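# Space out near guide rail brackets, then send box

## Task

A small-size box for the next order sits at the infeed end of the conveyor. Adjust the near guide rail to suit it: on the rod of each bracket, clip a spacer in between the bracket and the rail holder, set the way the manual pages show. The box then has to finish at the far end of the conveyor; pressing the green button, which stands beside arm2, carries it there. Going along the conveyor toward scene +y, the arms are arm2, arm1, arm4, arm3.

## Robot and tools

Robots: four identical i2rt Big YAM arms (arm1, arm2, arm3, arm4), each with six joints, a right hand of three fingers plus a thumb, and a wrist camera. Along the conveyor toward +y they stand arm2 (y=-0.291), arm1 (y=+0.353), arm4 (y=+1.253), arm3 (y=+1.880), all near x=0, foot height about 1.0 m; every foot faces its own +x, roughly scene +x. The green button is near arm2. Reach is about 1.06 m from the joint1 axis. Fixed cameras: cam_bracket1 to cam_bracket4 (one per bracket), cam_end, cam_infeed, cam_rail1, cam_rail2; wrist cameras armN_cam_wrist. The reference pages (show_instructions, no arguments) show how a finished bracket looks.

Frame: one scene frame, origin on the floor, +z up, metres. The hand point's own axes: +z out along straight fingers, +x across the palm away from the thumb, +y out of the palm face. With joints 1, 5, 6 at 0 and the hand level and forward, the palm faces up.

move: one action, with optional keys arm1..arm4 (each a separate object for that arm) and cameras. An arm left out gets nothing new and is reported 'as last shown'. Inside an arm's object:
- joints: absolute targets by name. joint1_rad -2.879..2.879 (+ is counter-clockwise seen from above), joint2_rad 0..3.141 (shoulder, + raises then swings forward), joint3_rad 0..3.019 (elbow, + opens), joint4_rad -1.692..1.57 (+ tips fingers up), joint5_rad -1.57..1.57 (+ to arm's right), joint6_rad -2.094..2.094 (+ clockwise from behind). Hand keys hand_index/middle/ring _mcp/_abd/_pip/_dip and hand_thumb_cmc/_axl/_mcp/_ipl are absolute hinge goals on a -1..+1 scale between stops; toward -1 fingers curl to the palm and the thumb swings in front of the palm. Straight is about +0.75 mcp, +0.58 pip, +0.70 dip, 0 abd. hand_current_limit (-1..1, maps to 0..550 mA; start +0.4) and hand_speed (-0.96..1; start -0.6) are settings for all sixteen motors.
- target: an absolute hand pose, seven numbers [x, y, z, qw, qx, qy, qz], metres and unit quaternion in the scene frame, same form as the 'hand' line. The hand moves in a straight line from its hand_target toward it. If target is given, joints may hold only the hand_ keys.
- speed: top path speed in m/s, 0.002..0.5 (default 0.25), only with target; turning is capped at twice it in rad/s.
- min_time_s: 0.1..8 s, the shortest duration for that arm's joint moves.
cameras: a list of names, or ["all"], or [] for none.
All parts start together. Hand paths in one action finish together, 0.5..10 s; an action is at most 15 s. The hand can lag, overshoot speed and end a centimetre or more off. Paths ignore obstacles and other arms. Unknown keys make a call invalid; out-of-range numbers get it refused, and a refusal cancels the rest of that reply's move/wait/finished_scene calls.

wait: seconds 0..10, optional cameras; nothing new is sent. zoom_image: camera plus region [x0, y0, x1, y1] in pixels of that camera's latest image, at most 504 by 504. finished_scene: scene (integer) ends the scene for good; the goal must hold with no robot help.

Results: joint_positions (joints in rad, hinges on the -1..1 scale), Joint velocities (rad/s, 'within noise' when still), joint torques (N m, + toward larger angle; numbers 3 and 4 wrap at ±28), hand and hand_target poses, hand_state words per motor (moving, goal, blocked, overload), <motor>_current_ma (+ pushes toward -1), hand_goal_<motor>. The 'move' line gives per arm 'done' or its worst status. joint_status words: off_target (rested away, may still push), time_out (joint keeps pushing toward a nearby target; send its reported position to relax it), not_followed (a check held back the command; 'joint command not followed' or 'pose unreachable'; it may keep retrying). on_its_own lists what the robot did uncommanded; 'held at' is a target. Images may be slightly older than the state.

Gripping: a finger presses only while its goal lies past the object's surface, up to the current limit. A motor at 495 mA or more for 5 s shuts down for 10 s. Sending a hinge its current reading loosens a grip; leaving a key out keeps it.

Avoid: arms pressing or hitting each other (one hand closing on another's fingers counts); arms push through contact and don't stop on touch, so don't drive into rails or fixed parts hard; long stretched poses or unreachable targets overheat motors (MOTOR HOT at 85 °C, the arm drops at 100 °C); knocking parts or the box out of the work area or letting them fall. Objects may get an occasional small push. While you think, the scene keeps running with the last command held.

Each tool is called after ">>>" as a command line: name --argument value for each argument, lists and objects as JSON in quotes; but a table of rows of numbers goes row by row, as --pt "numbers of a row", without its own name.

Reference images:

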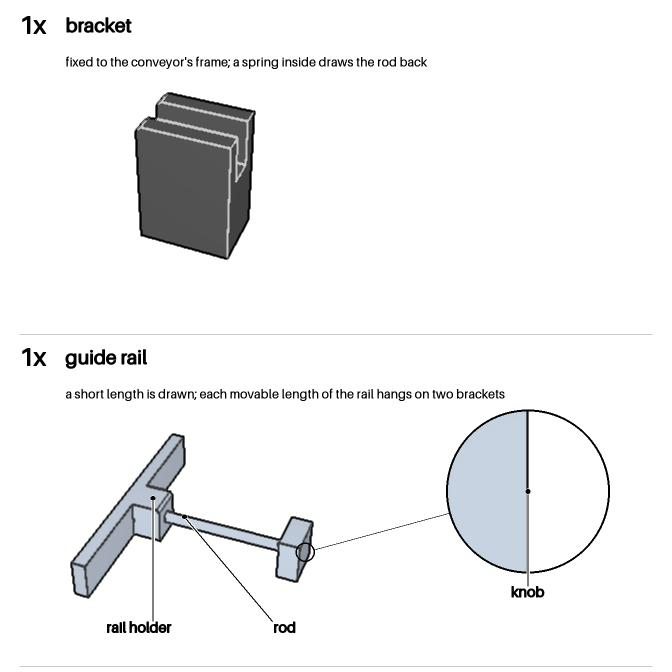

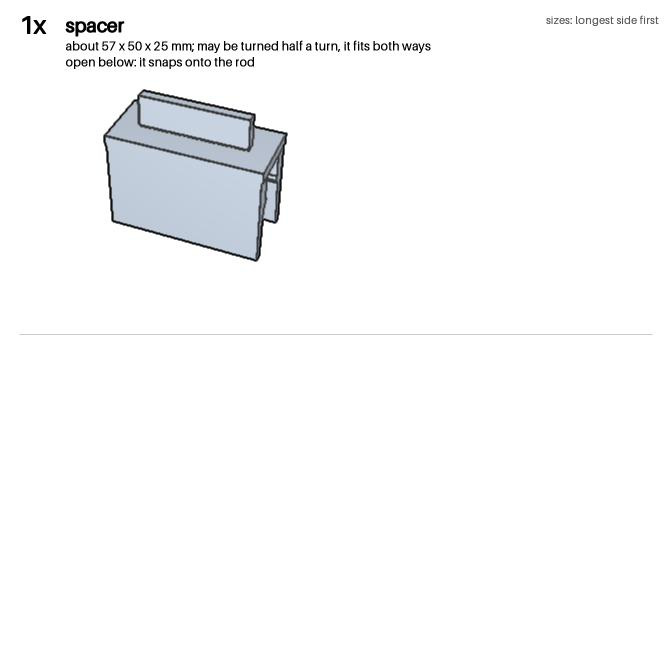

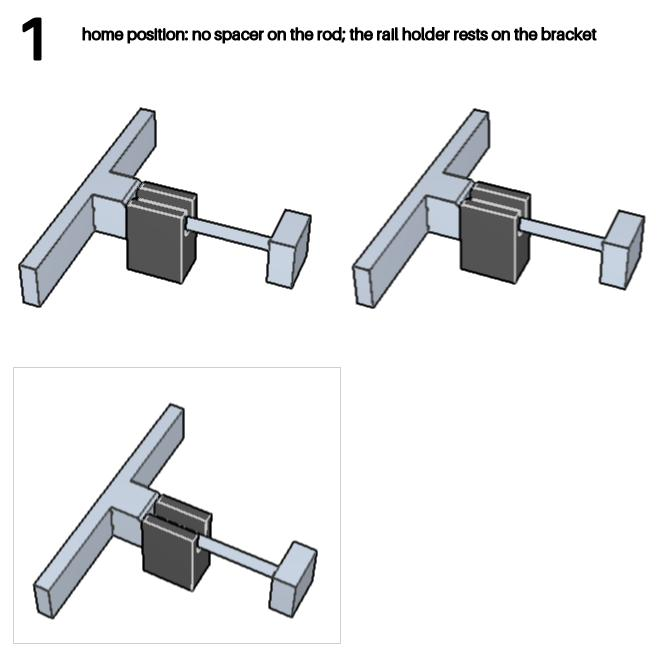

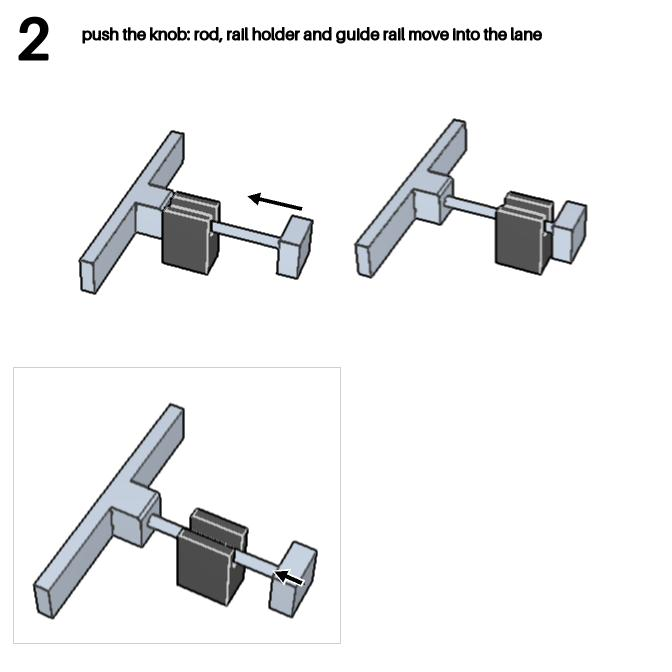

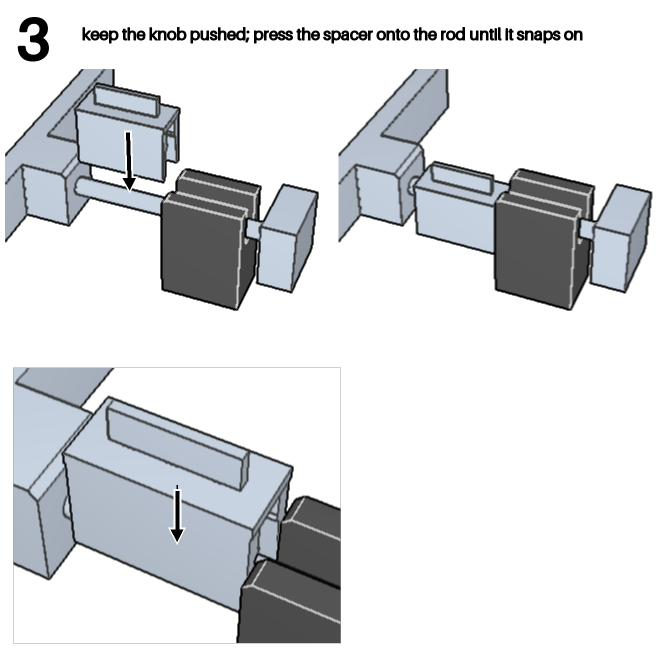

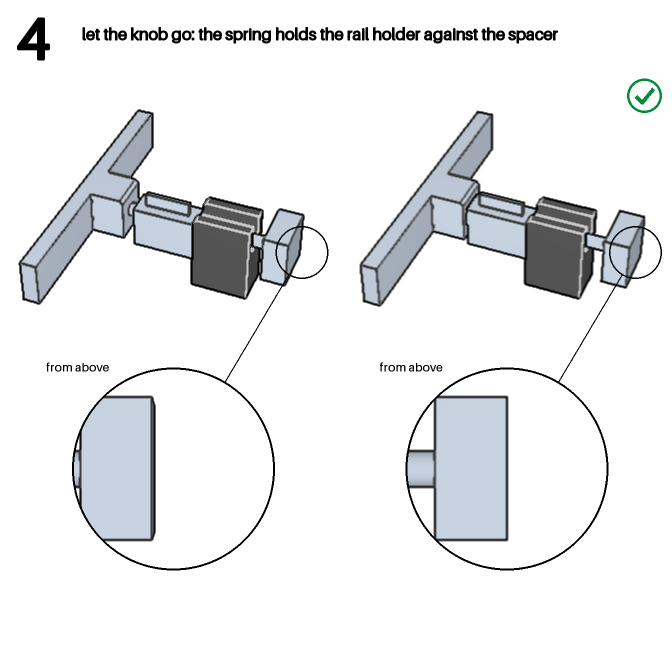

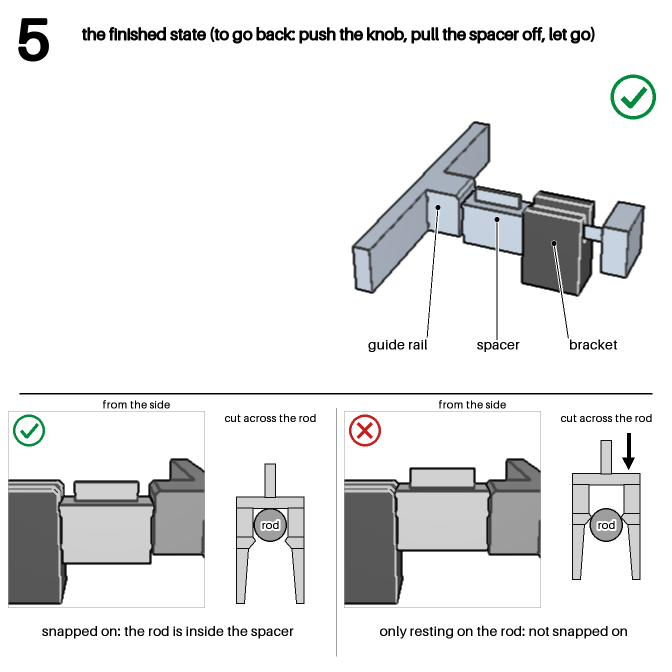

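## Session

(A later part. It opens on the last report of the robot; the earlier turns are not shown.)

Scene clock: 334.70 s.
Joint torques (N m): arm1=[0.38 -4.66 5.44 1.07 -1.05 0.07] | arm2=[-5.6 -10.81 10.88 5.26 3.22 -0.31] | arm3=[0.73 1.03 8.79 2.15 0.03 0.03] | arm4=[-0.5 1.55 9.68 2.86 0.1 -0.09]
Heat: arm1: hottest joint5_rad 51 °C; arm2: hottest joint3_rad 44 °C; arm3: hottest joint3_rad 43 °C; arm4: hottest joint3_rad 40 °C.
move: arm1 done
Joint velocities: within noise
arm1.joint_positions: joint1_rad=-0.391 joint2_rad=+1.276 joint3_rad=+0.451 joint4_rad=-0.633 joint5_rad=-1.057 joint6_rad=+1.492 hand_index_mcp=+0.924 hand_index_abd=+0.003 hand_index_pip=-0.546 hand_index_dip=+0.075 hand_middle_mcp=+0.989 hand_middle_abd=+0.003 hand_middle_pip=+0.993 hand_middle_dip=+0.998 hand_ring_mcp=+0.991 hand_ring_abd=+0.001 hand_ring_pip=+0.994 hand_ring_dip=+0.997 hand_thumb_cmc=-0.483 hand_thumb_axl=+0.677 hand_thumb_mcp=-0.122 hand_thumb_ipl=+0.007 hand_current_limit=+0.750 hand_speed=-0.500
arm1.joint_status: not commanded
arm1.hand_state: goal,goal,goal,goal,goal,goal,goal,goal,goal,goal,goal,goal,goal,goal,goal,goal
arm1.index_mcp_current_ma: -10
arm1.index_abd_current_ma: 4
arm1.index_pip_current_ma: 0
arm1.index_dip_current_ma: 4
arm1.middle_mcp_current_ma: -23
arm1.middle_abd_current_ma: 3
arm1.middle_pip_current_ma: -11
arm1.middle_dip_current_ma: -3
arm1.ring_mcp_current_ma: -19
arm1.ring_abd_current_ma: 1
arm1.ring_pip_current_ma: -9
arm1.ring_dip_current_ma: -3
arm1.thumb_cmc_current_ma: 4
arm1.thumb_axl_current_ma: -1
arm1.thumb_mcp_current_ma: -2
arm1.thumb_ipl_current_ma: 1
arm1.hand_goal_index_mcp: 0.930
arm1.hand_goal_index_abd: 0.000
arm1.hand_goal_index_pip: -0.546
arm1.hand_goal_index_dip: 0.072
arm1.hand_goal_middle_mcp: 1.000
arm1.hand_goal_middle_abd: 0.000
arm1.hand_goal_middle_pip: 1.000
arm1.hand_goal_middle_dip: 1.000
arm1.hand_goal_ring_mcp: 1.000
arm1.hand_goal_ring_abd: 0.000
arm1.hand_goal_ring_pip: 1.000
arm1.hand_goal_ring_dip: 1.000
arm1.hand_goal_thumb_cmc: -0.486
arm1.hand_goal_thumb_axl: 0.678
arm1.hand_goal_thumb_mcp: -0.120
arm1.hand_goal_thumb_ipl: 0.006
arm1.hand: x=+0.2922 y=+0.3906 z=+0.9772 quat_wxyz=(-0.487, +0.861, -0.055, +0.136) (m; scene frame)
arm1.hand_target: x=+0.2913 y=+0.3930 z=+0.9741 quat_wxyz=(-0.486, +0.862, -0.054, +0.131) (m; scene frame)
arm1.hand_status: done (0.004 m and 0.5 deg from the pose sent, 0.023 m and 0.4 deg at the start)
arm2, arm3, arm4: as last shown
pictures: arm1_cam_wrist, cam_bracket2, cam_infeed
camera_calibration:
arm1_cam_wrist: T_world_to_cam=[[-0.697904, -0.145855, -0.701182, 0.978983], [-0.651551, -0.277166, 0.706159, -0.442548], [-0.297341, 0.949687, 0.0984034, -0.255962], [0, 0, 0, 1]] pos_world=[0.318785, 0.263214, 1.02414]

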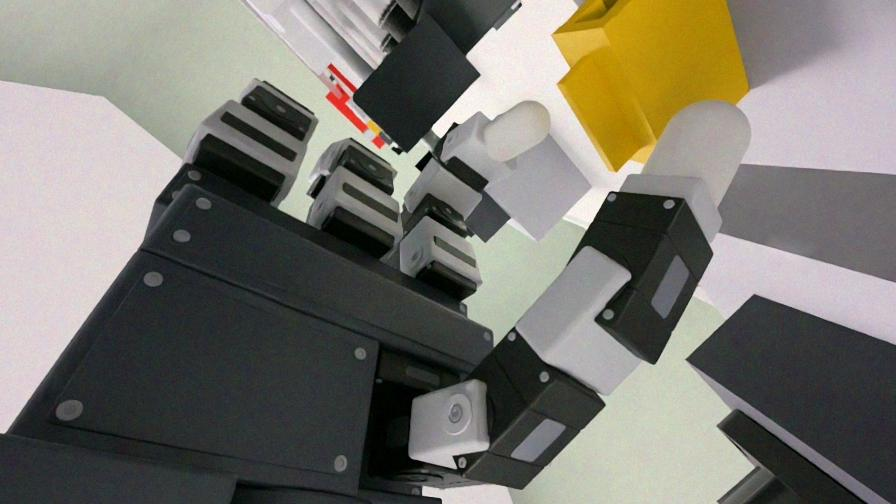

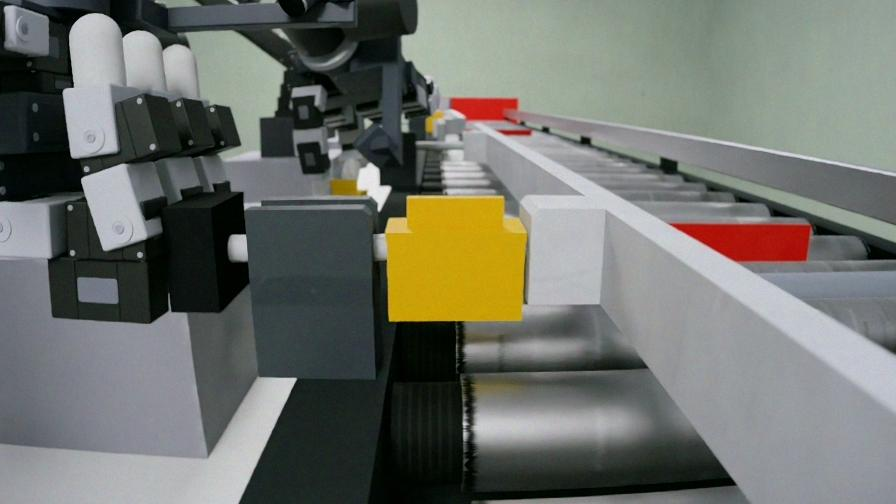

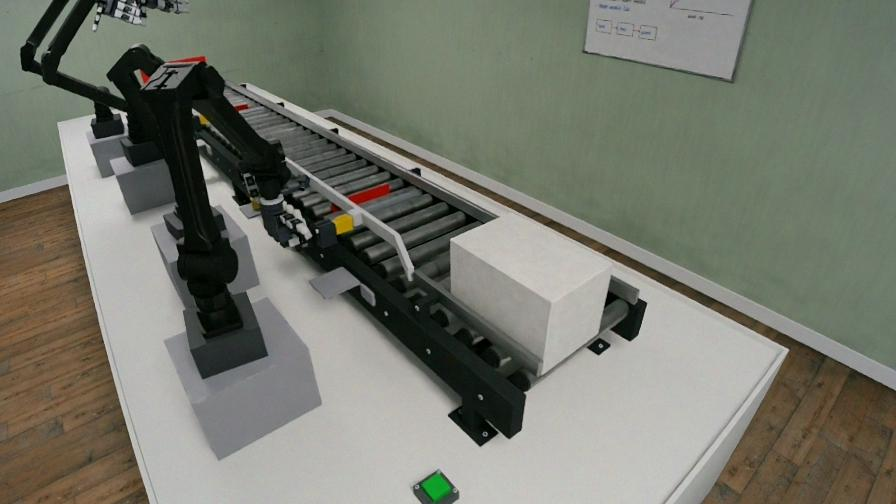

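>>> move --arm1 '{"target": [0.296, 0.387, 0.960, 0.4863, -0.8621, 0.0543, -0.1314], "speed": 0.1}' --cameras '["cam_infeed", "arm1_cam_wrist", "cam_bracket2"]'

>>> zoom_image --camera "arm1_cam_wrist" --region '[480, 0, 840, 240]'

Scene clock: 336.33 s.
Joint torques (N m): arm1=[-1.03 -5.01 5.42 0.99 -1.12 -0.13] | arm2=[-6.18 -11.4 11.04 5.11 3.24 -0.29] | arm3=[0.26 0.67 8.76 2.06 0.01 0.02] | arm4=[-0.56 1.61 9.61 2.88 0.09 -0.09]
Heat: arm1: hottest joint5_rad 50 °C; arm2: hottest joint3_rad 44 °C; arm3: hottest joint3_rad 43 °C; arm4: hottest joint3_rad 40 °C.
move: arm1 done
Joint velocities: within noise
arm1.joint_positions: joint1_rad=-0.391 joint2_rad=+1.345 joint3_rad=+0.451 joint4_rad=-0.601 joint5_rad=-1.057 joint6_rad=+1.472 hand_index_mcp=+0.924 hand_index_abd=+0.003 hand_index_pip=-0.546 hand_index_dip=+0.075 hand_middle_mcp=+0.989 hand_middle_abd=+0.003 hand_middle_pip=+0.993 hand_middle_dip=+0.998 hand_ring_mcp=+0.991 hand_ring_abd=+0.001 hand_ring_pip=+0.994 hand_ring_dip=+0.997 hand_thumb_cmc=-0.483 hand_thumb_axl=+0.677 hand_thumb_mcp=-0.122 hand_thumb_ipl=+0.007 hand_current_limit=+0.750 hand_speed=-0.500
arm1.joint_status: not commanded
arm1.hand_state: goal,goal,goal,goal,goal,goal,goal,goal,goal,goal,goal,goal,goal,goal,goal,goal
arm1.index_mcp_current_ma: -10
arm1.index_abd_current_ma: 4
arm1.index_pip_current_ma: 0
arm1.index_dip_current_ma: 4
arm1.middle_mcp_current_ma: -23
arm1.middle_abd_current_ma: 3
arm1.middle_pip_current_ma: -11
arm1.middle_dip_current_ma: -3
arm1.ring_mcp_current_ma: -19
arm1.ring_abd_current_ma: 1
arm1.ring_pip_current_ma: -9
arm1.ring_dip_current_ma: -3
arm1.thumb_cmc_current_ma: 4
arm1.thumb_axl_current_ma: -1
arm1.thumb_mcp_current_ma: -2
arm1.thumb_ipl_current_ma: 1
arm1.hand_goal_index_mcp: 0.930
arm1.hand_goal_index_abd: 0.000
arm1.hand_goal_index_pip: -0.546
arm1.hand_goal_index_dip: 0.072
arm1.hand_goal_middle_mcp: 1.000
arm1.hand_goal_middle_abd: 0.000
arm1.hand_goal_middle_pip: 1.000
arm1.hand_goal_middle_dip: 1.000
arm1.hand_goal_ring_mcp: 1.000
arm1.hand_goal_ring_abd: 0.000
arm1.hand_goal_ring_pip: 1.000
arm1.hand_goal_ring_dip: 1.000
arm1.hand_goal_thumb_cmc: -0.486
arm1.hand_goal_thumb_axl: 0.678
arm1.hand_goal_thumb_mcp: -0.120
arm1.hand_goal_thumb_ipl: 0.006
arm1.hand: x=+0.2917 y=+0.3906 z=+0.9618 quat_wxyz=(-0.489, +0.861, -0.056, +0.125) (m; scene frame)
arm1.hand_target: x=+0.2958 y=+0.3870 z=+0.9601 quat_wxyz=(-0.486, +0.862, -0.054, +0.131) (m; scene frame)
arm1.hand_status: done (0.006 m and 0.8 deg from the pose sent, 0.018 m and 0.5 deg at the start)
arm2, arm3, arm4: as last shown
pictures: arm1_cam_wrist, cam_bracket2, cam_infeed
camera_calibration:
arm1_cam_wrist: T_world_to_cam=[[-0.70961, -0.149616, -0.688526, 0.960659], [-0.635383, -0.286476, 0.717091, -0.443593], [-0.304535, 0.946333, 0.108223, -0.260548], [0, 0, 0, 1]] pos_world=[0.320496, 0.263217, 1.00773]

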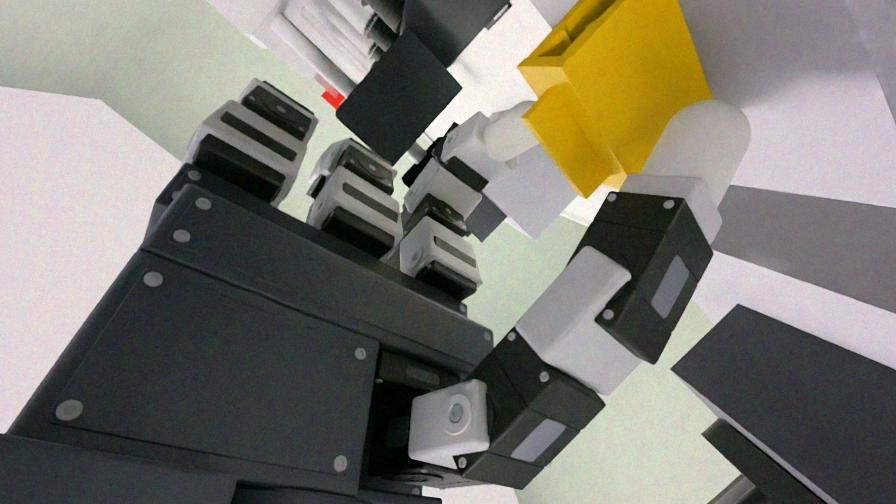

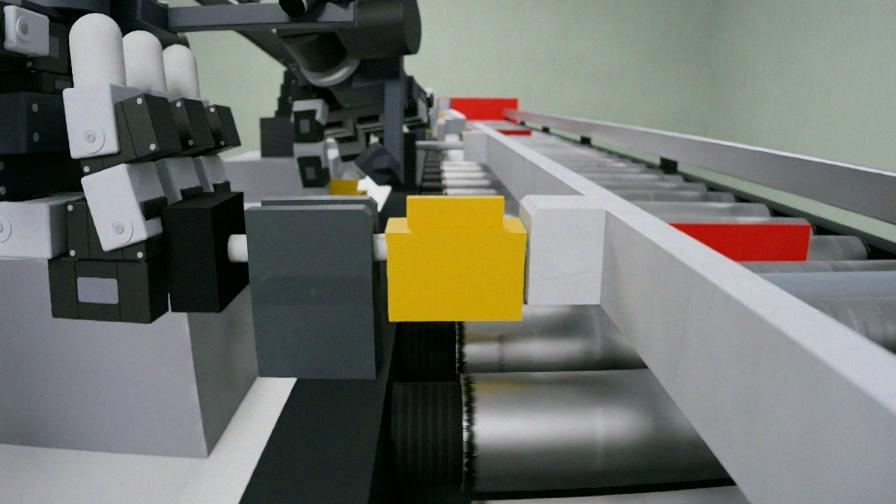

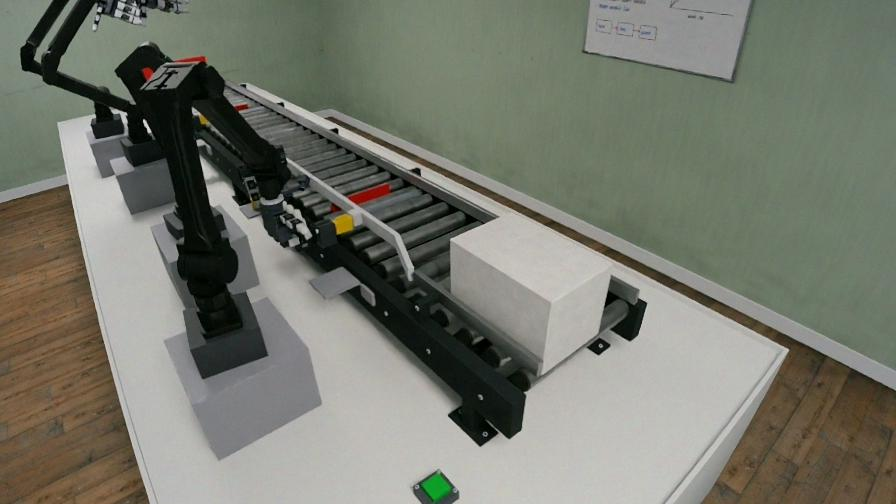

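Scaled by 1.400 from the camera's 896x504 image, which has a finer 1280x720 frame.

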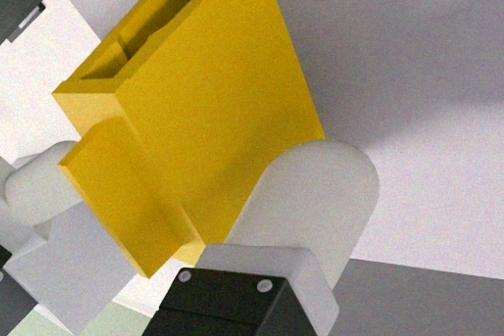

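>>> move --arm1 '{"joints": {"hand_index_mcp": 0.60, "hand_thumb_mcp": -0.41}}' --cameras '["arm1_cam_wrist", "cam_infeed"]'

>>> zoom_image --camera "arm1_cam_wrist" --region '[480, 0, 840, 240]'

Scene clock: 337.20 s.
Joint torques (N m): arm1=[-1.14 -5.01 5.46 1.02 -1.12 -0.12] | arm2=[-5.48 -11.75 11.14 5.12 3.21 -0.33] | arm3=[0.67 1.38 8.66 1.96 0.11 -0.01] | arm4=[-0.32 1.49 9.58 2.89 0.09 -0.09]
Heat: arm1: hottest joint5_rad 50 °C; arm2: hottest joint3_rad 44 °C; arm3: hottest joint3_rad 43 °C; arm4: hottest joint3_rad 40 °C.
move: arm1 off_target
Joint velocities: within noise
arm1.joint_positions: joint1_rad=-0.391 joint2_rad=+1.345 joint3_rad=+0.451 joint4_rad=-0.601 joint5_rad=-1.057 joint6_rad=+1.471 hand_index_mcp=+0.707 hand_index_abd=+0.003 hand_index_pip=-0.527 hand_index_dip=+0.073 hand_middle_mcp=+0.989 hand_middle_abd=+0.003 hand_middle_pip=+0.993 hand_middle_dip=+0.998 hand_ring_mcp=+0.991 hand_ring_abd=+0.001 hand_ring_pip=+0.994 hand_ring_dip=+0.997 hand_thumb_cmc=-0.487 hand_thumb_axl=+0.676 hand_thumb_mcp=-0.269 hand_thumb_ipl=+0.030 hand_current_limit=+0.750 hand_speed=-0.500
arm1.joint_status: hand_index_mcp off_target (ended at +0.707, target +0.600); hand_thumb_mcp off_target (ended at -0.269, target -0.410)
arm1.hand_state: blocked,goal,goal,goal,goal,goal,goal,goal,goal,goal,goal,goal,goal,goal,blocked,blocked
arm1.index_mcp_current_ma: 422
arm1.index_abd_current_ma: 4
arm1.index_pip_current_ma: 43
arm1.index_dip_current_ma: 1
arm1.middle_mcp_current_ma: -23
arm1.middle_abd_current_ma: 3
arm1.middle_pip_current_ma: -11
arm1.middle_dip_current_ma: -3
arm1.ring_mcp_current_ma: -19
arm1.ring_abd_current_ma: 1
arm1.ring_pip_current_ma: -9
arm1.ring_dip_current_ma: -3
arm1.thumb_cmc_current_ma: -1
arm1.thumb_axl_current_ma: -2
arm1.thumb_mcp_current_ma: 481
arm1.thumb_ipl_current_ma: 83
arm1.hand_goal_index_mcp: 0.600
arm1.hand_goal_index_abd: 0.000
arm1.hand_goal_index_pip: -0.546
arm1.hand_goal_index_dip: 0.072
arm1.hand_goal_middle_mcp: 1.000
arm1.hand_goal_middle_abd: 0.000
arm1.hand_goal_middle_pip: 1.000
arm1.hand_goal_middle_dip: 1.000
arm1.hand_goal_ring_mcp: 1.000
arm1.hand_goal_ring_abd: 0.000
arm1.hand_goal_ring_pip: 1.000
arm1.hand_goal_ring_dip: 1.000
arm1.hand_goal_thumb_cmc: -0.486
arm1.hand_goal_thumb_axl: 0.678
arm1.hand_goal_thumb_mcp: -0.410
arm1.hand_goal_thumb_ipl: 0.006
arm1.hand: x=+0.2918 y=+0.3905 z=+0.9618 quat_wxyz=(-0.489, +0.861, -0.056, +0.125) (m; scene frame)
arm1.hand_target: x=+0.2958 y=+0.3870 z=+0.9601 quat_wxyz=(-0.486, +0.862, -0.054, +0.131) (m; scene frame)
arm1.hand_status: not commanded
arm2, arm3, arm4: as last shown
pictures: arm1_cam_wrist, cam_infeed
camera_calibration:
arm1_cam_wrist: T_world_to_cam=[[-0.709382, -0.149816, -0.688718, 0.960832], [-0.635548, -0.286496, 0.716937, -0.443381], [-0.304724, 0.946295, 0.10802, -0.260273], [0, 0, 0, 1]] pos_world=[0.320496, 0.263217, 1.00773]

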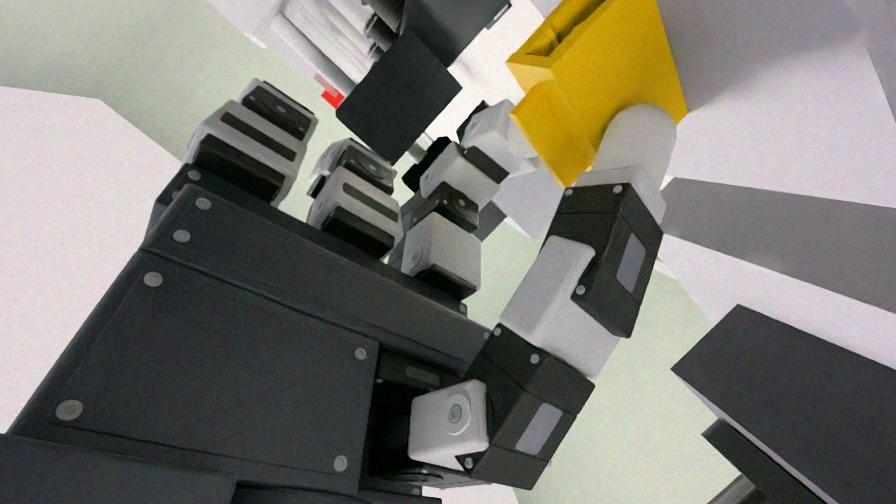

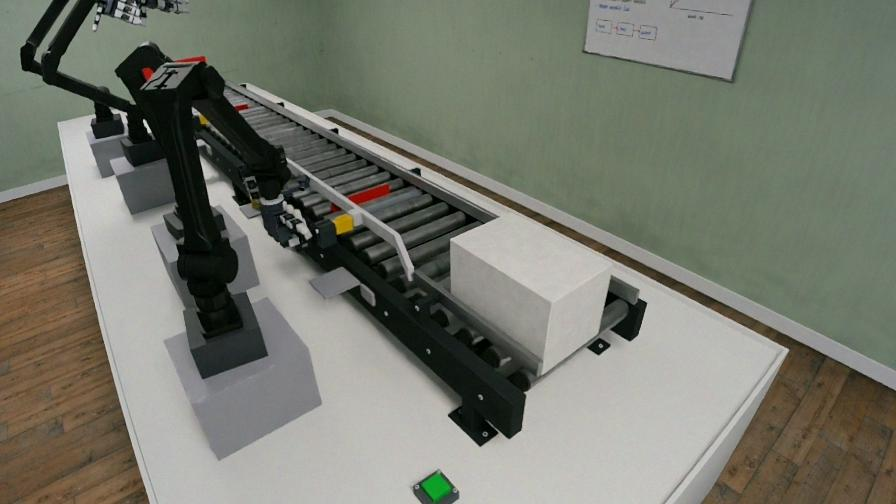

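Scaled by 1.400 from the camera's 896x504 image, which has a finer 1280x720 frame.

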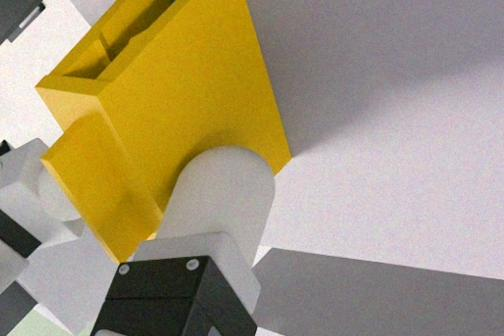

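>>> move --arm1 '{"target": [0.302, 0.387, 1.04, 0.4863, -0.8621, 0.0543, -0.1314], "speed": 0.1}' --cameras '["arm1_cam_wrist", "cam_infeed", "cam_bracket2"]'

>>> zoom_image --camera "cam_bracket2" --region '[260, 100, 440, 240]'

Scene clock: 338.73 s.
Joint torques (N m): arm1=[-0.56 -5.13 9.65 0.05 -1.11 0.03] | arm2=[-5.95 -11.22 11.06 5.39 3.2 -0.36] | arm3=[1.03 1.03 8.59 2.07 0.05 -0.03] | arm4=[-0.44 1.55 9.61 2.85 0.1 -0.1]
Heat: arm1: hottest joint5_rad 50 °C; arm2: hottest joint3_rad 44 °C; arm3: hottest joint3_rad 43 °C; arm4: hottest joint3_rad 40 °C.
move: arm1 off_target
Joint velocities: within noise
arm1.joint_positions: joint1_rad=-0.391 joint2_rad=+1.155 joint3_rad=+0.538 joint4_rad=-0.888 joint5_rad=-1.057 joint6_rad=+1.473 hand_index_mcp=+0.698 hand_index_abd=+0.003 hand_index_pip=-0.513 hand_index_dip=+0.080 hand_middle_mcp=+0.989 hand_middle_abd=+0.003 hand_middle_pip=+0.993 hand_middle_dip=+0.998 hand_ring_mcp=+0.991 hand_ring_abd=+0.001 hand_ring_pip=+0.994 hand_ring_dip=+0.997 hand_thumb_cmc=-0.492 hand_thumb_axl=+0.674 hand_thumb_mcp=-0.269 hand_thumb_ipl=+0.030 hand_current_limit=+0.750 hand_speed=-0.500
arm1.joint_status: not commanded
arm1.hand_state: blocked,goal,blocked,goal,goal,goal,goal,goal,goal,goal,goal,goal,goal,goal,blocked,blocked
arm1.index_mcp_current_ma: 376
arm1.index_abd_current_ma: 3
arm1.index_pip_current_ma: 88
arm1.index_dip_current_ma: 14
arm1.middle_mcp_current_ma: -23
arm1.middle_abd_current_ma: 3
arm1.middle_pip_current_ma: -11
arm1.middle_dip_current_ma: -3
arm1.ring_mcp_current_ma: -19
arm1.ring_abd_current_ma: 1
arm1.ring_pip_current_ma: -9
arm1.ring_dip_current_ma: -3
arm1.thumb_cmc_current_ma: -9
arm1.thumb_axl_current_ma: -8
arm1.thumb_mcp_current_ma: 481
arm1.thumb_ipl_current_ma: 83
arm1.hand_goal_index_mcp: 0.600
arm1.hand_goal_index_abd: 0.000
arm1.hand_goal_index_pip: -0.546
arm1.hand_goal_index_dip: 0.072
arm1.hand_goal_middle_mcp: 1.000
arm1.hand_goal_middle_abd: 0.000
arm1.hand_goal_middle_pip: 1.000
arm1.hand_goal_middle_dip: 1.000
arm1.hand_goal_ring_mcp: 1.000
arm1.hand_goal_ring_abd: 0.000
arm1.hand_goal_ring_pip: 1.000
arm1.hand_goal_ring_dip: 1.000
arm1.hand_goal_thumb_cmc: -0.486
arm1.hand_goal_thumb_axl: 0.678
arm1.hand_goal_thumb_mcp: -0.410
arm1.hand_goal_thumb_ipl: 0.006
arm1.hand: x=+0.2897 y=+0.3912 z=+1.0283 quat_wxyz=(-0.490, +0.861, -0.059, +0.121) (m; scene frame)
arm1.hand_target: x=+0.3018 y=+0.3871 z=+1.0398 quat_wxyz=(-0.486, +0.862, -0.054, +0.132) (m; scene frame)
arm1.hand_status: off_target (0.017 m and 1.4 deg from the pose sent, 0.079 m and 0.8 deg at the start)
arm2, arm3, arm4: as last shown
pictures: arm1_cam_wrist, cam_bracket2, cam_infeed
camera_calibration:
arm1_cam_wrist: T_world_to_cam=[[-0.716417, -0.14752, -0.681898, 0.999401], [-0.628512, -0.287808, 0.722592, -0.499527], [-0.302852, 0.946258, 0.113472, -0.274821], [0, 0, 0, 1]] pos_world=[0.318799, 0.263716, 1.07363]

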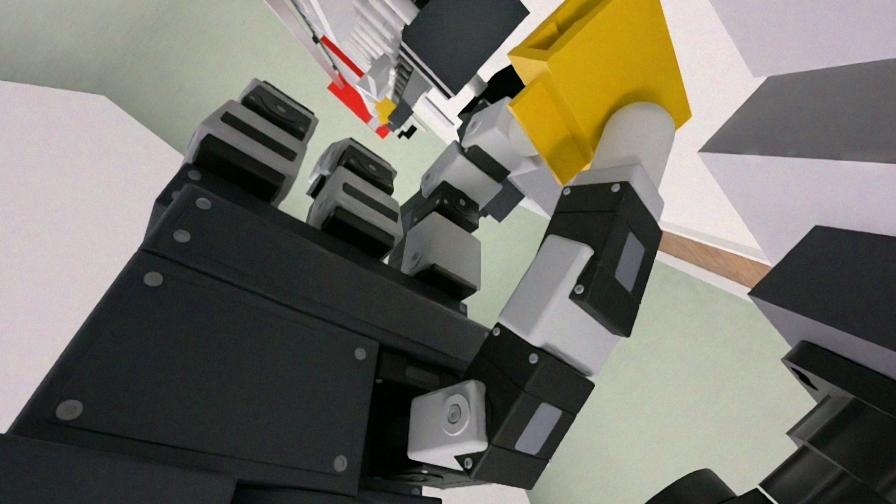

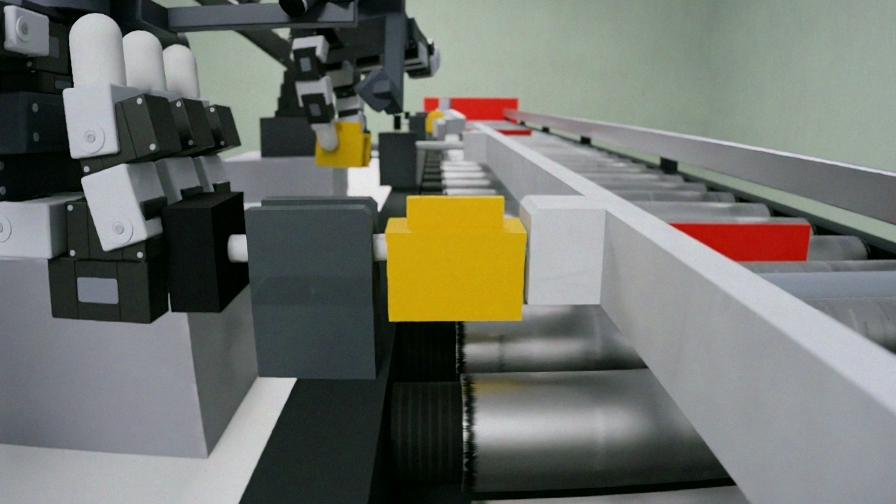

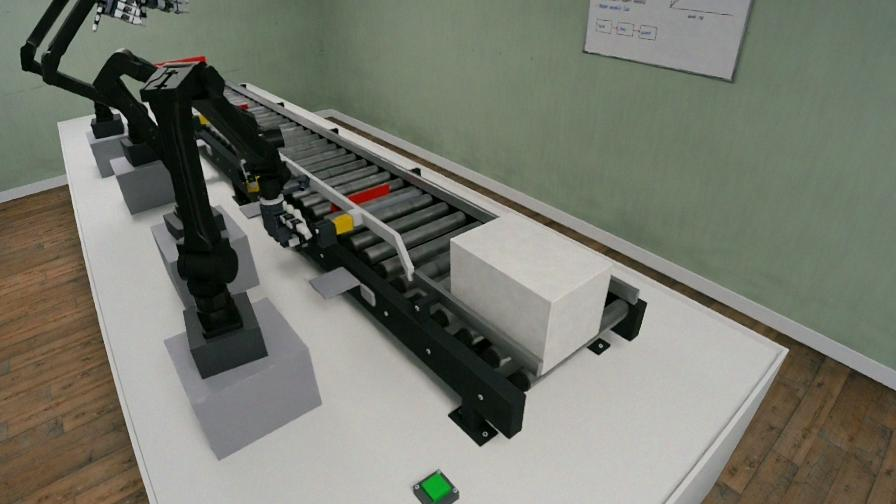

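Scaled by 2.800 from the camera's 896x504 image, which has a finer 1280x720 frame.

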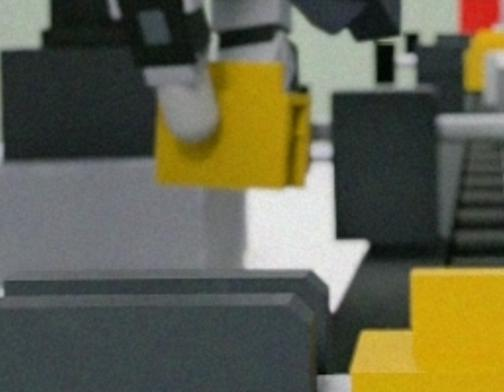

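>>> move --arm1 '{"target": [0.33, 0.42, 1.15, 0.4935, -0.8635, -0.0119, -0.0942], "speed": 0.15}'

>>> move --arm1 '{"target": [0.43, 0.55, 1.15, 0.4981, -0.8627, -0.0436, -0.0755], "speed": 0.15}' --cameras '["cam_rail1", "cam_bracket2", "cam_bracket1"]'

Scene clock: 340.37 s.
Joint torques (N m): arm1=[0.15 -5.77 11.06 -0.01 -1.13 -0.09] | arm2=[-5.6 -11.52 10.84 5.16 3.2 -0.37] | arm3=[1.14 0.21 8.83 2.18 0.01 0.03] | arm4=[-0.38 1.55 9.61 2.86 0.09 -0.09]
Heat: arm1: hottest joint5_rad 50 °C; arm2: hottest joint3_rad 44 °C; arm3: hottest joint3_rad 43 °C; arm4: hottest joint3_rad 40 °C.
move: arm1 off_target
Joint velocities: within noise
arm1.joint_positions: joint1_rad=-0.260 joint2_rad=+1.118 joint3_rad=+0.832 joint4_rad=-1.236 joint5_rad=-1.056 joint6_rad=+1.458 hand_index_mcp=+0.698 hand_index_abd=+0.003 hand_index_pip=-0.512 hand_index_dip=+0.080 hand_middle_mcp=+0.989 hand_middle_abd=+0.003 hand_middle_pip=+0.993 hand_middle_dip=+0.998 hand_ring_mcp=+0.991 hand_ring_abd=+0.001 hand_ring_pip=+0.994 hand_ring_dip=+0.997 hand_thumb_cmc=-0.492 hand_thumb_axl=+0.674 hand_thumb_mcp=-0.269 hand_thumb_ipl=+0.030 hand_current_limit=+0.750 hand_speed=-0.500
arm1.joint_status: not commanded
arm1.hand_state: blocked,goal,blocked,goal,goal,goal,goal,goal,goal,goal,goal,goal,goal,goal,blocked,blocked
arm1.index_mcp_current_ma: 374
arm1.index_abd_current_ma: 3
arm1.index_pip_current_ma: 89
arm1.index_dip_current_ma: 14
arm1.middle_mcp_current_ma: -23
arm1.middle_abd_current_ma: 3
arm1.middle_pip_current_ma: -11
arm1.middle_dip_current_ma: -3
arm1.ring_mcp_current_ma: -19
arm1.ring_abd_current_ma: 1
arm1.ring_pip_current_ma: -9
arm1.ring_dip_current_ma: -3
arm1.thumb_cmc_current_ma: -11
arm1.thumb_axl_current_ma: -8
arm1.thumb_mcp_current_ma: 481
arm1.thumb_ipl_current_ma: 83
arm1.hand_goal_index_mcp: 0.600
arm1.hand_goal_index_abd: 0.000
arm1.hand_goal_index_pip: -0.546
arm1.hand_goal_index_dip: 0.072
arm1.hand_goal_middle_mcp: 1.000
arm1.hand_goal_middle_abd: 0.000
arm1.hand_goal_middle_pip: 1.000
arm1.hand_goal_middle_dip: 1.000
arm1.hand_goal_ring_mcp: 1.000
arm1.hand_goal_ring_abd: 0.000
arm1.hand_goal_ring_pip: 1.000
arm1.hand_goal_ring_dip: 1.000
arm1.hand_goal_thumb_cmc: -0.486
arm1.hand_goal_thumb_axl: 0.678
arm1.hand_goal_thumb_mcp: -0.410
arm1.hand_goal_thumb_ipl: 0.006
arm1.hand: x=+0.3202 y=+0.4197 z=+1.1376 quat_wxyz=(-0.496, +0.864, -0.001, +0.085) (m; scene frame)
arm1.hand_target: x=+0.3296 y=+0.4201 z=+1.1499 quat_wxyz=(-0.494, +0.864, +0.012, +0.094) (m; scene frame)
arm1.hand_status: off_target (0.016 m and 1.8 deg from the pose sent, 0.131 m and 8.7 deg at the start)
arm2, arm3, arm4: as last shown
pictures: none

Scene clock: 342.23 s.
Joint torques (N m): arm1=[-0.09 -9.47 12.1 1.88 -0.88 0.08] | arm2=[-6.01 -11.05 10.95 5.31 3.22 -0.33] | arm3=[0.73 1.32 8.83 2.13 0.01 0] | arm4=[-0.62 1.49 9.62 2.86 0.1 -0.09]
Heat: arm1: hottest joint5_rad 49 °C; arm2: hottest joint3_rad 44 °C; arm3: hottest joint3_rad 43 °C; arm4: hottest joint3_rad 40 °C.
move: arm1 off_target
Joint velocities: within noise
arm1.joint_positions: joint1_rad=+0.098 joint2_rad=+1.348 joint3_rad=+1.002 joint4_rad=-0.763 joint5_rad=-0.977 joint6_rad=+1.954 hand_index_mcp=+0.697 hand_index_abd=+0.003 hand_index_pip=-0.512 hand_index_dip=+0.080 hand_middle_mcp=+0.989 hand_middle_abd=+0.003 hand_middle_pip=+0.993 hand_middle_dip=+0.998 hand_ring_mcp=+0.991 hand_ring_abd=+0.001 hand_ring_pip=+0.994 hand_ring_dip=+0.997 hand_thumb_cmc=-0.492 hand_thumb_axl=+0.674 hand_thumb_mcp=-0.269 hand_thumb_ipl=+0.030 hand_current_limit=+0.750 hand_speed=-0.500
arm1.joint_status: not commanded
arm1.hand_state: blocked,goal,blocked,goal,goal,goal,goal,goal,goal,goal,goal,goal,goal,goal,blocked,blocked
arm1.index_mcp_current_ma: 372
arm1.index_abd_current_ma: 3
arm1.index_pip_current_ma: 90
arm1.index_dip_current_ma: 14
arm1.middle_mcp_current_ma: -23
arm1.middle_abd_current_ma: 3
arm1.middle_pip_current_ma: -11
arm1.middle_dip_current_ma: -3
arm1.ring_mcp_current_ma: -19
arm1.ring_abd_current_ma: 1
arm1.ring_pip_current_ma: -9
arm1.ring_dip_current_ma: -3
arm1.thumb_cmc_current_ma: -11
arm1.thumb_axl_current_ma: -8
arm1.thumb_mcp_current_ma: 481
arm1.thumb_ipl_current_ma: 83
arm1.hand_goal_index_mcp: 0.600
arm1.hand_goal_index_abd: 0.000
arm1.hand_goal_index_pip: -0.546
arm1.hand_goal_index_dip: 0.072
arm1.hand_goal_middle_mcp: 1.000
arm1.hand_goal_middle_abd: 0.000
arm1.hand_goal_middle_pip: 1.000
arm1.hand_goal_middle_dip: 1.000
arm1.hand_goal_ring_mcp: 1.000
arm1.hand_goal_ring_abd: 0.000
arm1.hand_goal_ring_pip: 1.000
arm1.hand_goal_ring_dip: 1.000
arm1.hand_goal_thumb_cmc: -0.486
arm1.hand_goal_thumb_axl: 0.678
arm1.hand_goal_thumb_mcp: -0.410
arm1.hand_goal_thumb_ipl: 0.006
arm1.hand: x=+0.4123 y=+0.5444 z=+1.1359 quat_wxyz=(-0.496, +0.866, +0.035, +0.058) (m; scene frame)
arm1.hand_target: x=+0.4292 y=+0.5497 z=+1.1504 quat_wxyz=(-0.498, +0.863, +0.044, +0.076) (m; scene frame)
arm1.hand_status: off_target (0.023 m and 2.3 deg from the pose sent, 0.171 m and 5.2 deg at the start)
arm2, arm3, arm4: as last shown
pictures: cam_bracket1, cam_bracket2, cam_rail1

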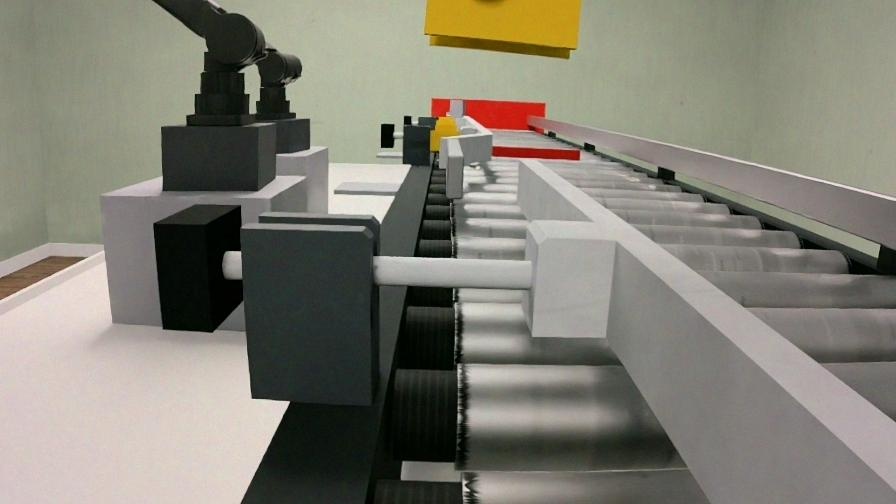

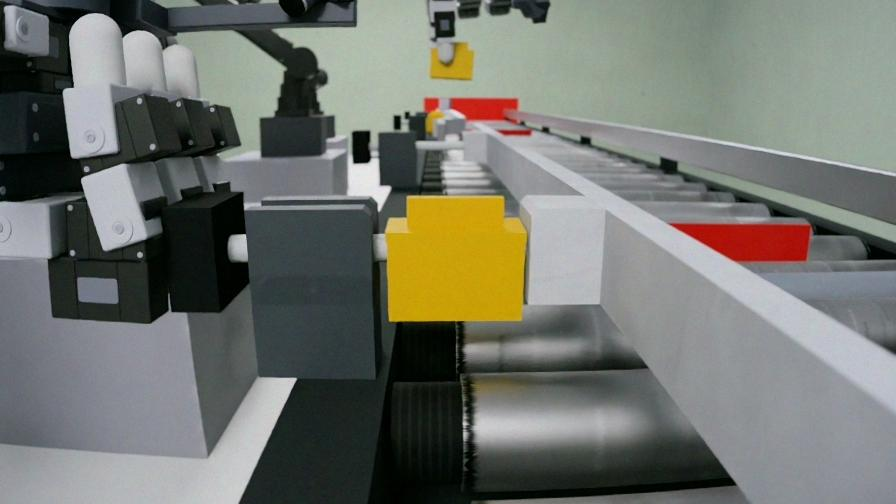

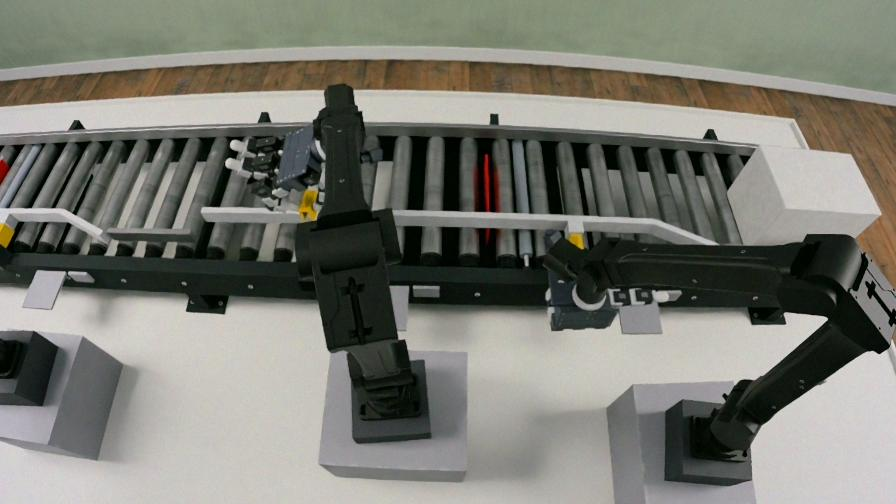

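>>> move --arm1 '{"target": [0.399, 0.550, 1.10, 0.4970, -0.8608, -0.0550, -0.0930], "speed": 0.12}' --cameras '["cam_bracket1"]'

Scene clock: 343.63 s.
Joint torques (N m): arm1=[0.21 -10.11 8.46 2.04 -0.83 0.07] | arm2=[-6.07 -12.28 11.03 5.26 3.25 -0.31] | arm3=[0.44 0.85 8.72 1.99 0.04 -0.01] | arm4=[-0.5 1.44 9.59 2.85 0.1 -0.08]
Heat: arm1: hottest joint5_rad 49 °C; arm2: hottest joint3_rad 44 °C; arm3: hottest joint3_rad 43 °C; arm4: hottest joint3_rad 40 °C.
move: arm1 done
Joint velocities: within noise
arm1.joint_positions: joint1_rad=+0.117 joint2_rad=+1.322 joint3_rad=+0.847 joint4_rad=-0.559 joint5_rad=-0.958 joint6_rad=+1.976 hand_index_mcp=+0.697 hand_index_abd=+0.003 hand_index_pip=-0.512 hand_index_dip=+0.080 hand_middle_mcp=+0.989 hand_middle_abd=+0.003 hand_middle_pip=+0.993 hand_middle_dip=+0.998 hand_ring_mcp=+0.991 hand_ring_abd=+0.001 hand_ring_pip=+0.994 hand_ring_dip=+0.997 hand_thumb_cmc=-0.492 hand_thumb_axl=+0.674 hand_thumb_mcp=-0.269 hand_thumb_ipl=+0.030 hand_current_limit=+0.750 hand_speed=-0.500
arm1.joint_status: not commanded
arm1.hand_state: blocked,goal,blocked,goal,goal,goal,goal,goal,goal,goal,goal,goal,goal,goal,blocked,blocked
arm1.index_mcp_current_ma: 372
arm1.index_abd_current_ma: 3
arm1.index_pip_current_ma: 90
arm1.index_dip_current_ma: 14
arm1.middle_mcp_current_ma: -23
arm1.middle_abd_current_ma: 3
arm1.middle_pip_current_ma: -11
arm1.middle_dip_current_ma: -3
arm1.ring_mcp_current_ma: -19
arm1.ring_abd_current_ma: 1
arm1.ring_pip_current_ma: -9
arm1.ring_dip_current_ma: -3
arm1.thumb_cmc_current_ma: -11
arm1.thumb_axl_current_ma: -9
arm1.thumb_mcp_current_ma: 481
arm1.thumb_ipl_current_ma: 83
arm1.hand_goal_index_mcp: 0.600
arm1.hand_goal_index_abd: 0.000
arm1.hand_goal_index_pip: -0.546
arm1.hand_goal_index_dip: 0.072
arm1.hand_goal_middle_mcp: 1.000
arm1.hand_goal_middle_abd: 0.000
arm1.hand_goal_middle_pip: 1.000
arm1.hand_goal_middle_dip: 1.000
arm1.hand_goal_ring_mcp: 1.000
arm1.hand_goal_ring_abd: 0.000
arm1.hand_goal_ring_pip: 1.000
arm1.hand_goal_ring_dip: 1.000
arm1.hand_goal_thumb_cmc: -0.486
arm1.hand_goal_thumb_axl: 0.678
arm1.hand_goal_thumb_mcp: -0.410
arm1.hand_goal_thumb_ipl: 0.006
arm1.hand: x=+0.3960 y=+0.5459 z=+1.0934 quat_wxyz=(-0.495, +0.863, +0.048, +0.083) (m; scene frame)
arm1.hand_target: x=+0.3990 y=+0.5500 z=+1.1001 quat_wxyz=(-0.497, +0.861, +0.055, +0.093) (m; scene frame)
arm1.hand_status: done (0.008 m and 1.4 deg from the pose sent, 0.039 m and 4.7 deg at the start)
arm2, arm3, arm4: as last shown
pictures: cam_bracket1

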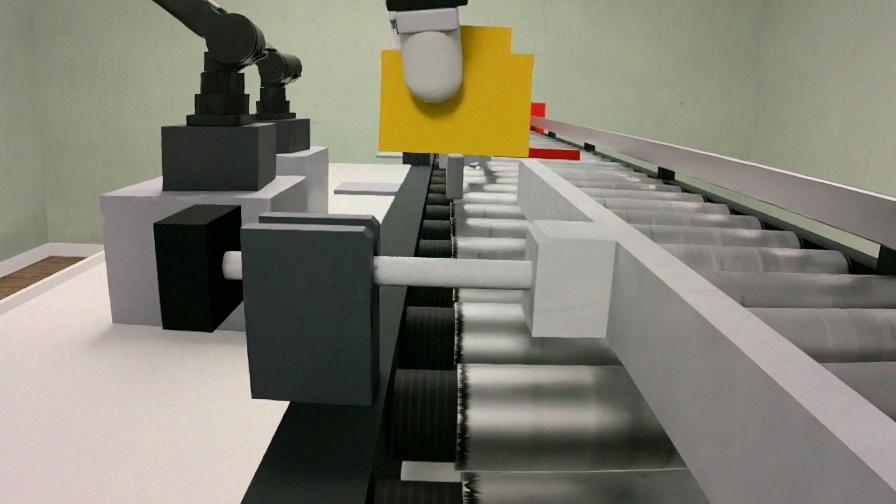

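>>> zoom_image --camera "cam_bracket1" --region '[225, 200, 385, 300]'

>>> zoom_image --camera "cam_bracket1" --region '[375, 80, 535, 180]'

Scaled by 3.150 from the camera's 896x504 image, which has a finer 1280x720 frame.

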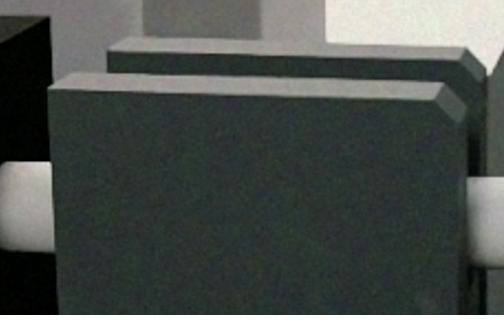

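Scaled by 3.150 from the camera's 896x504 image, which has a finer 1280x720 frame.

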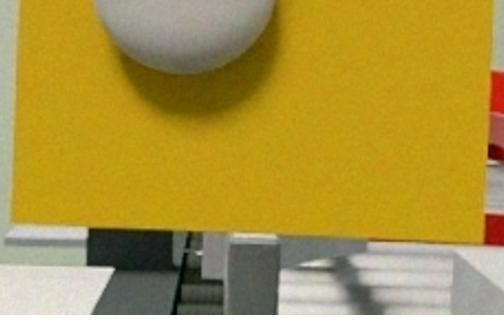

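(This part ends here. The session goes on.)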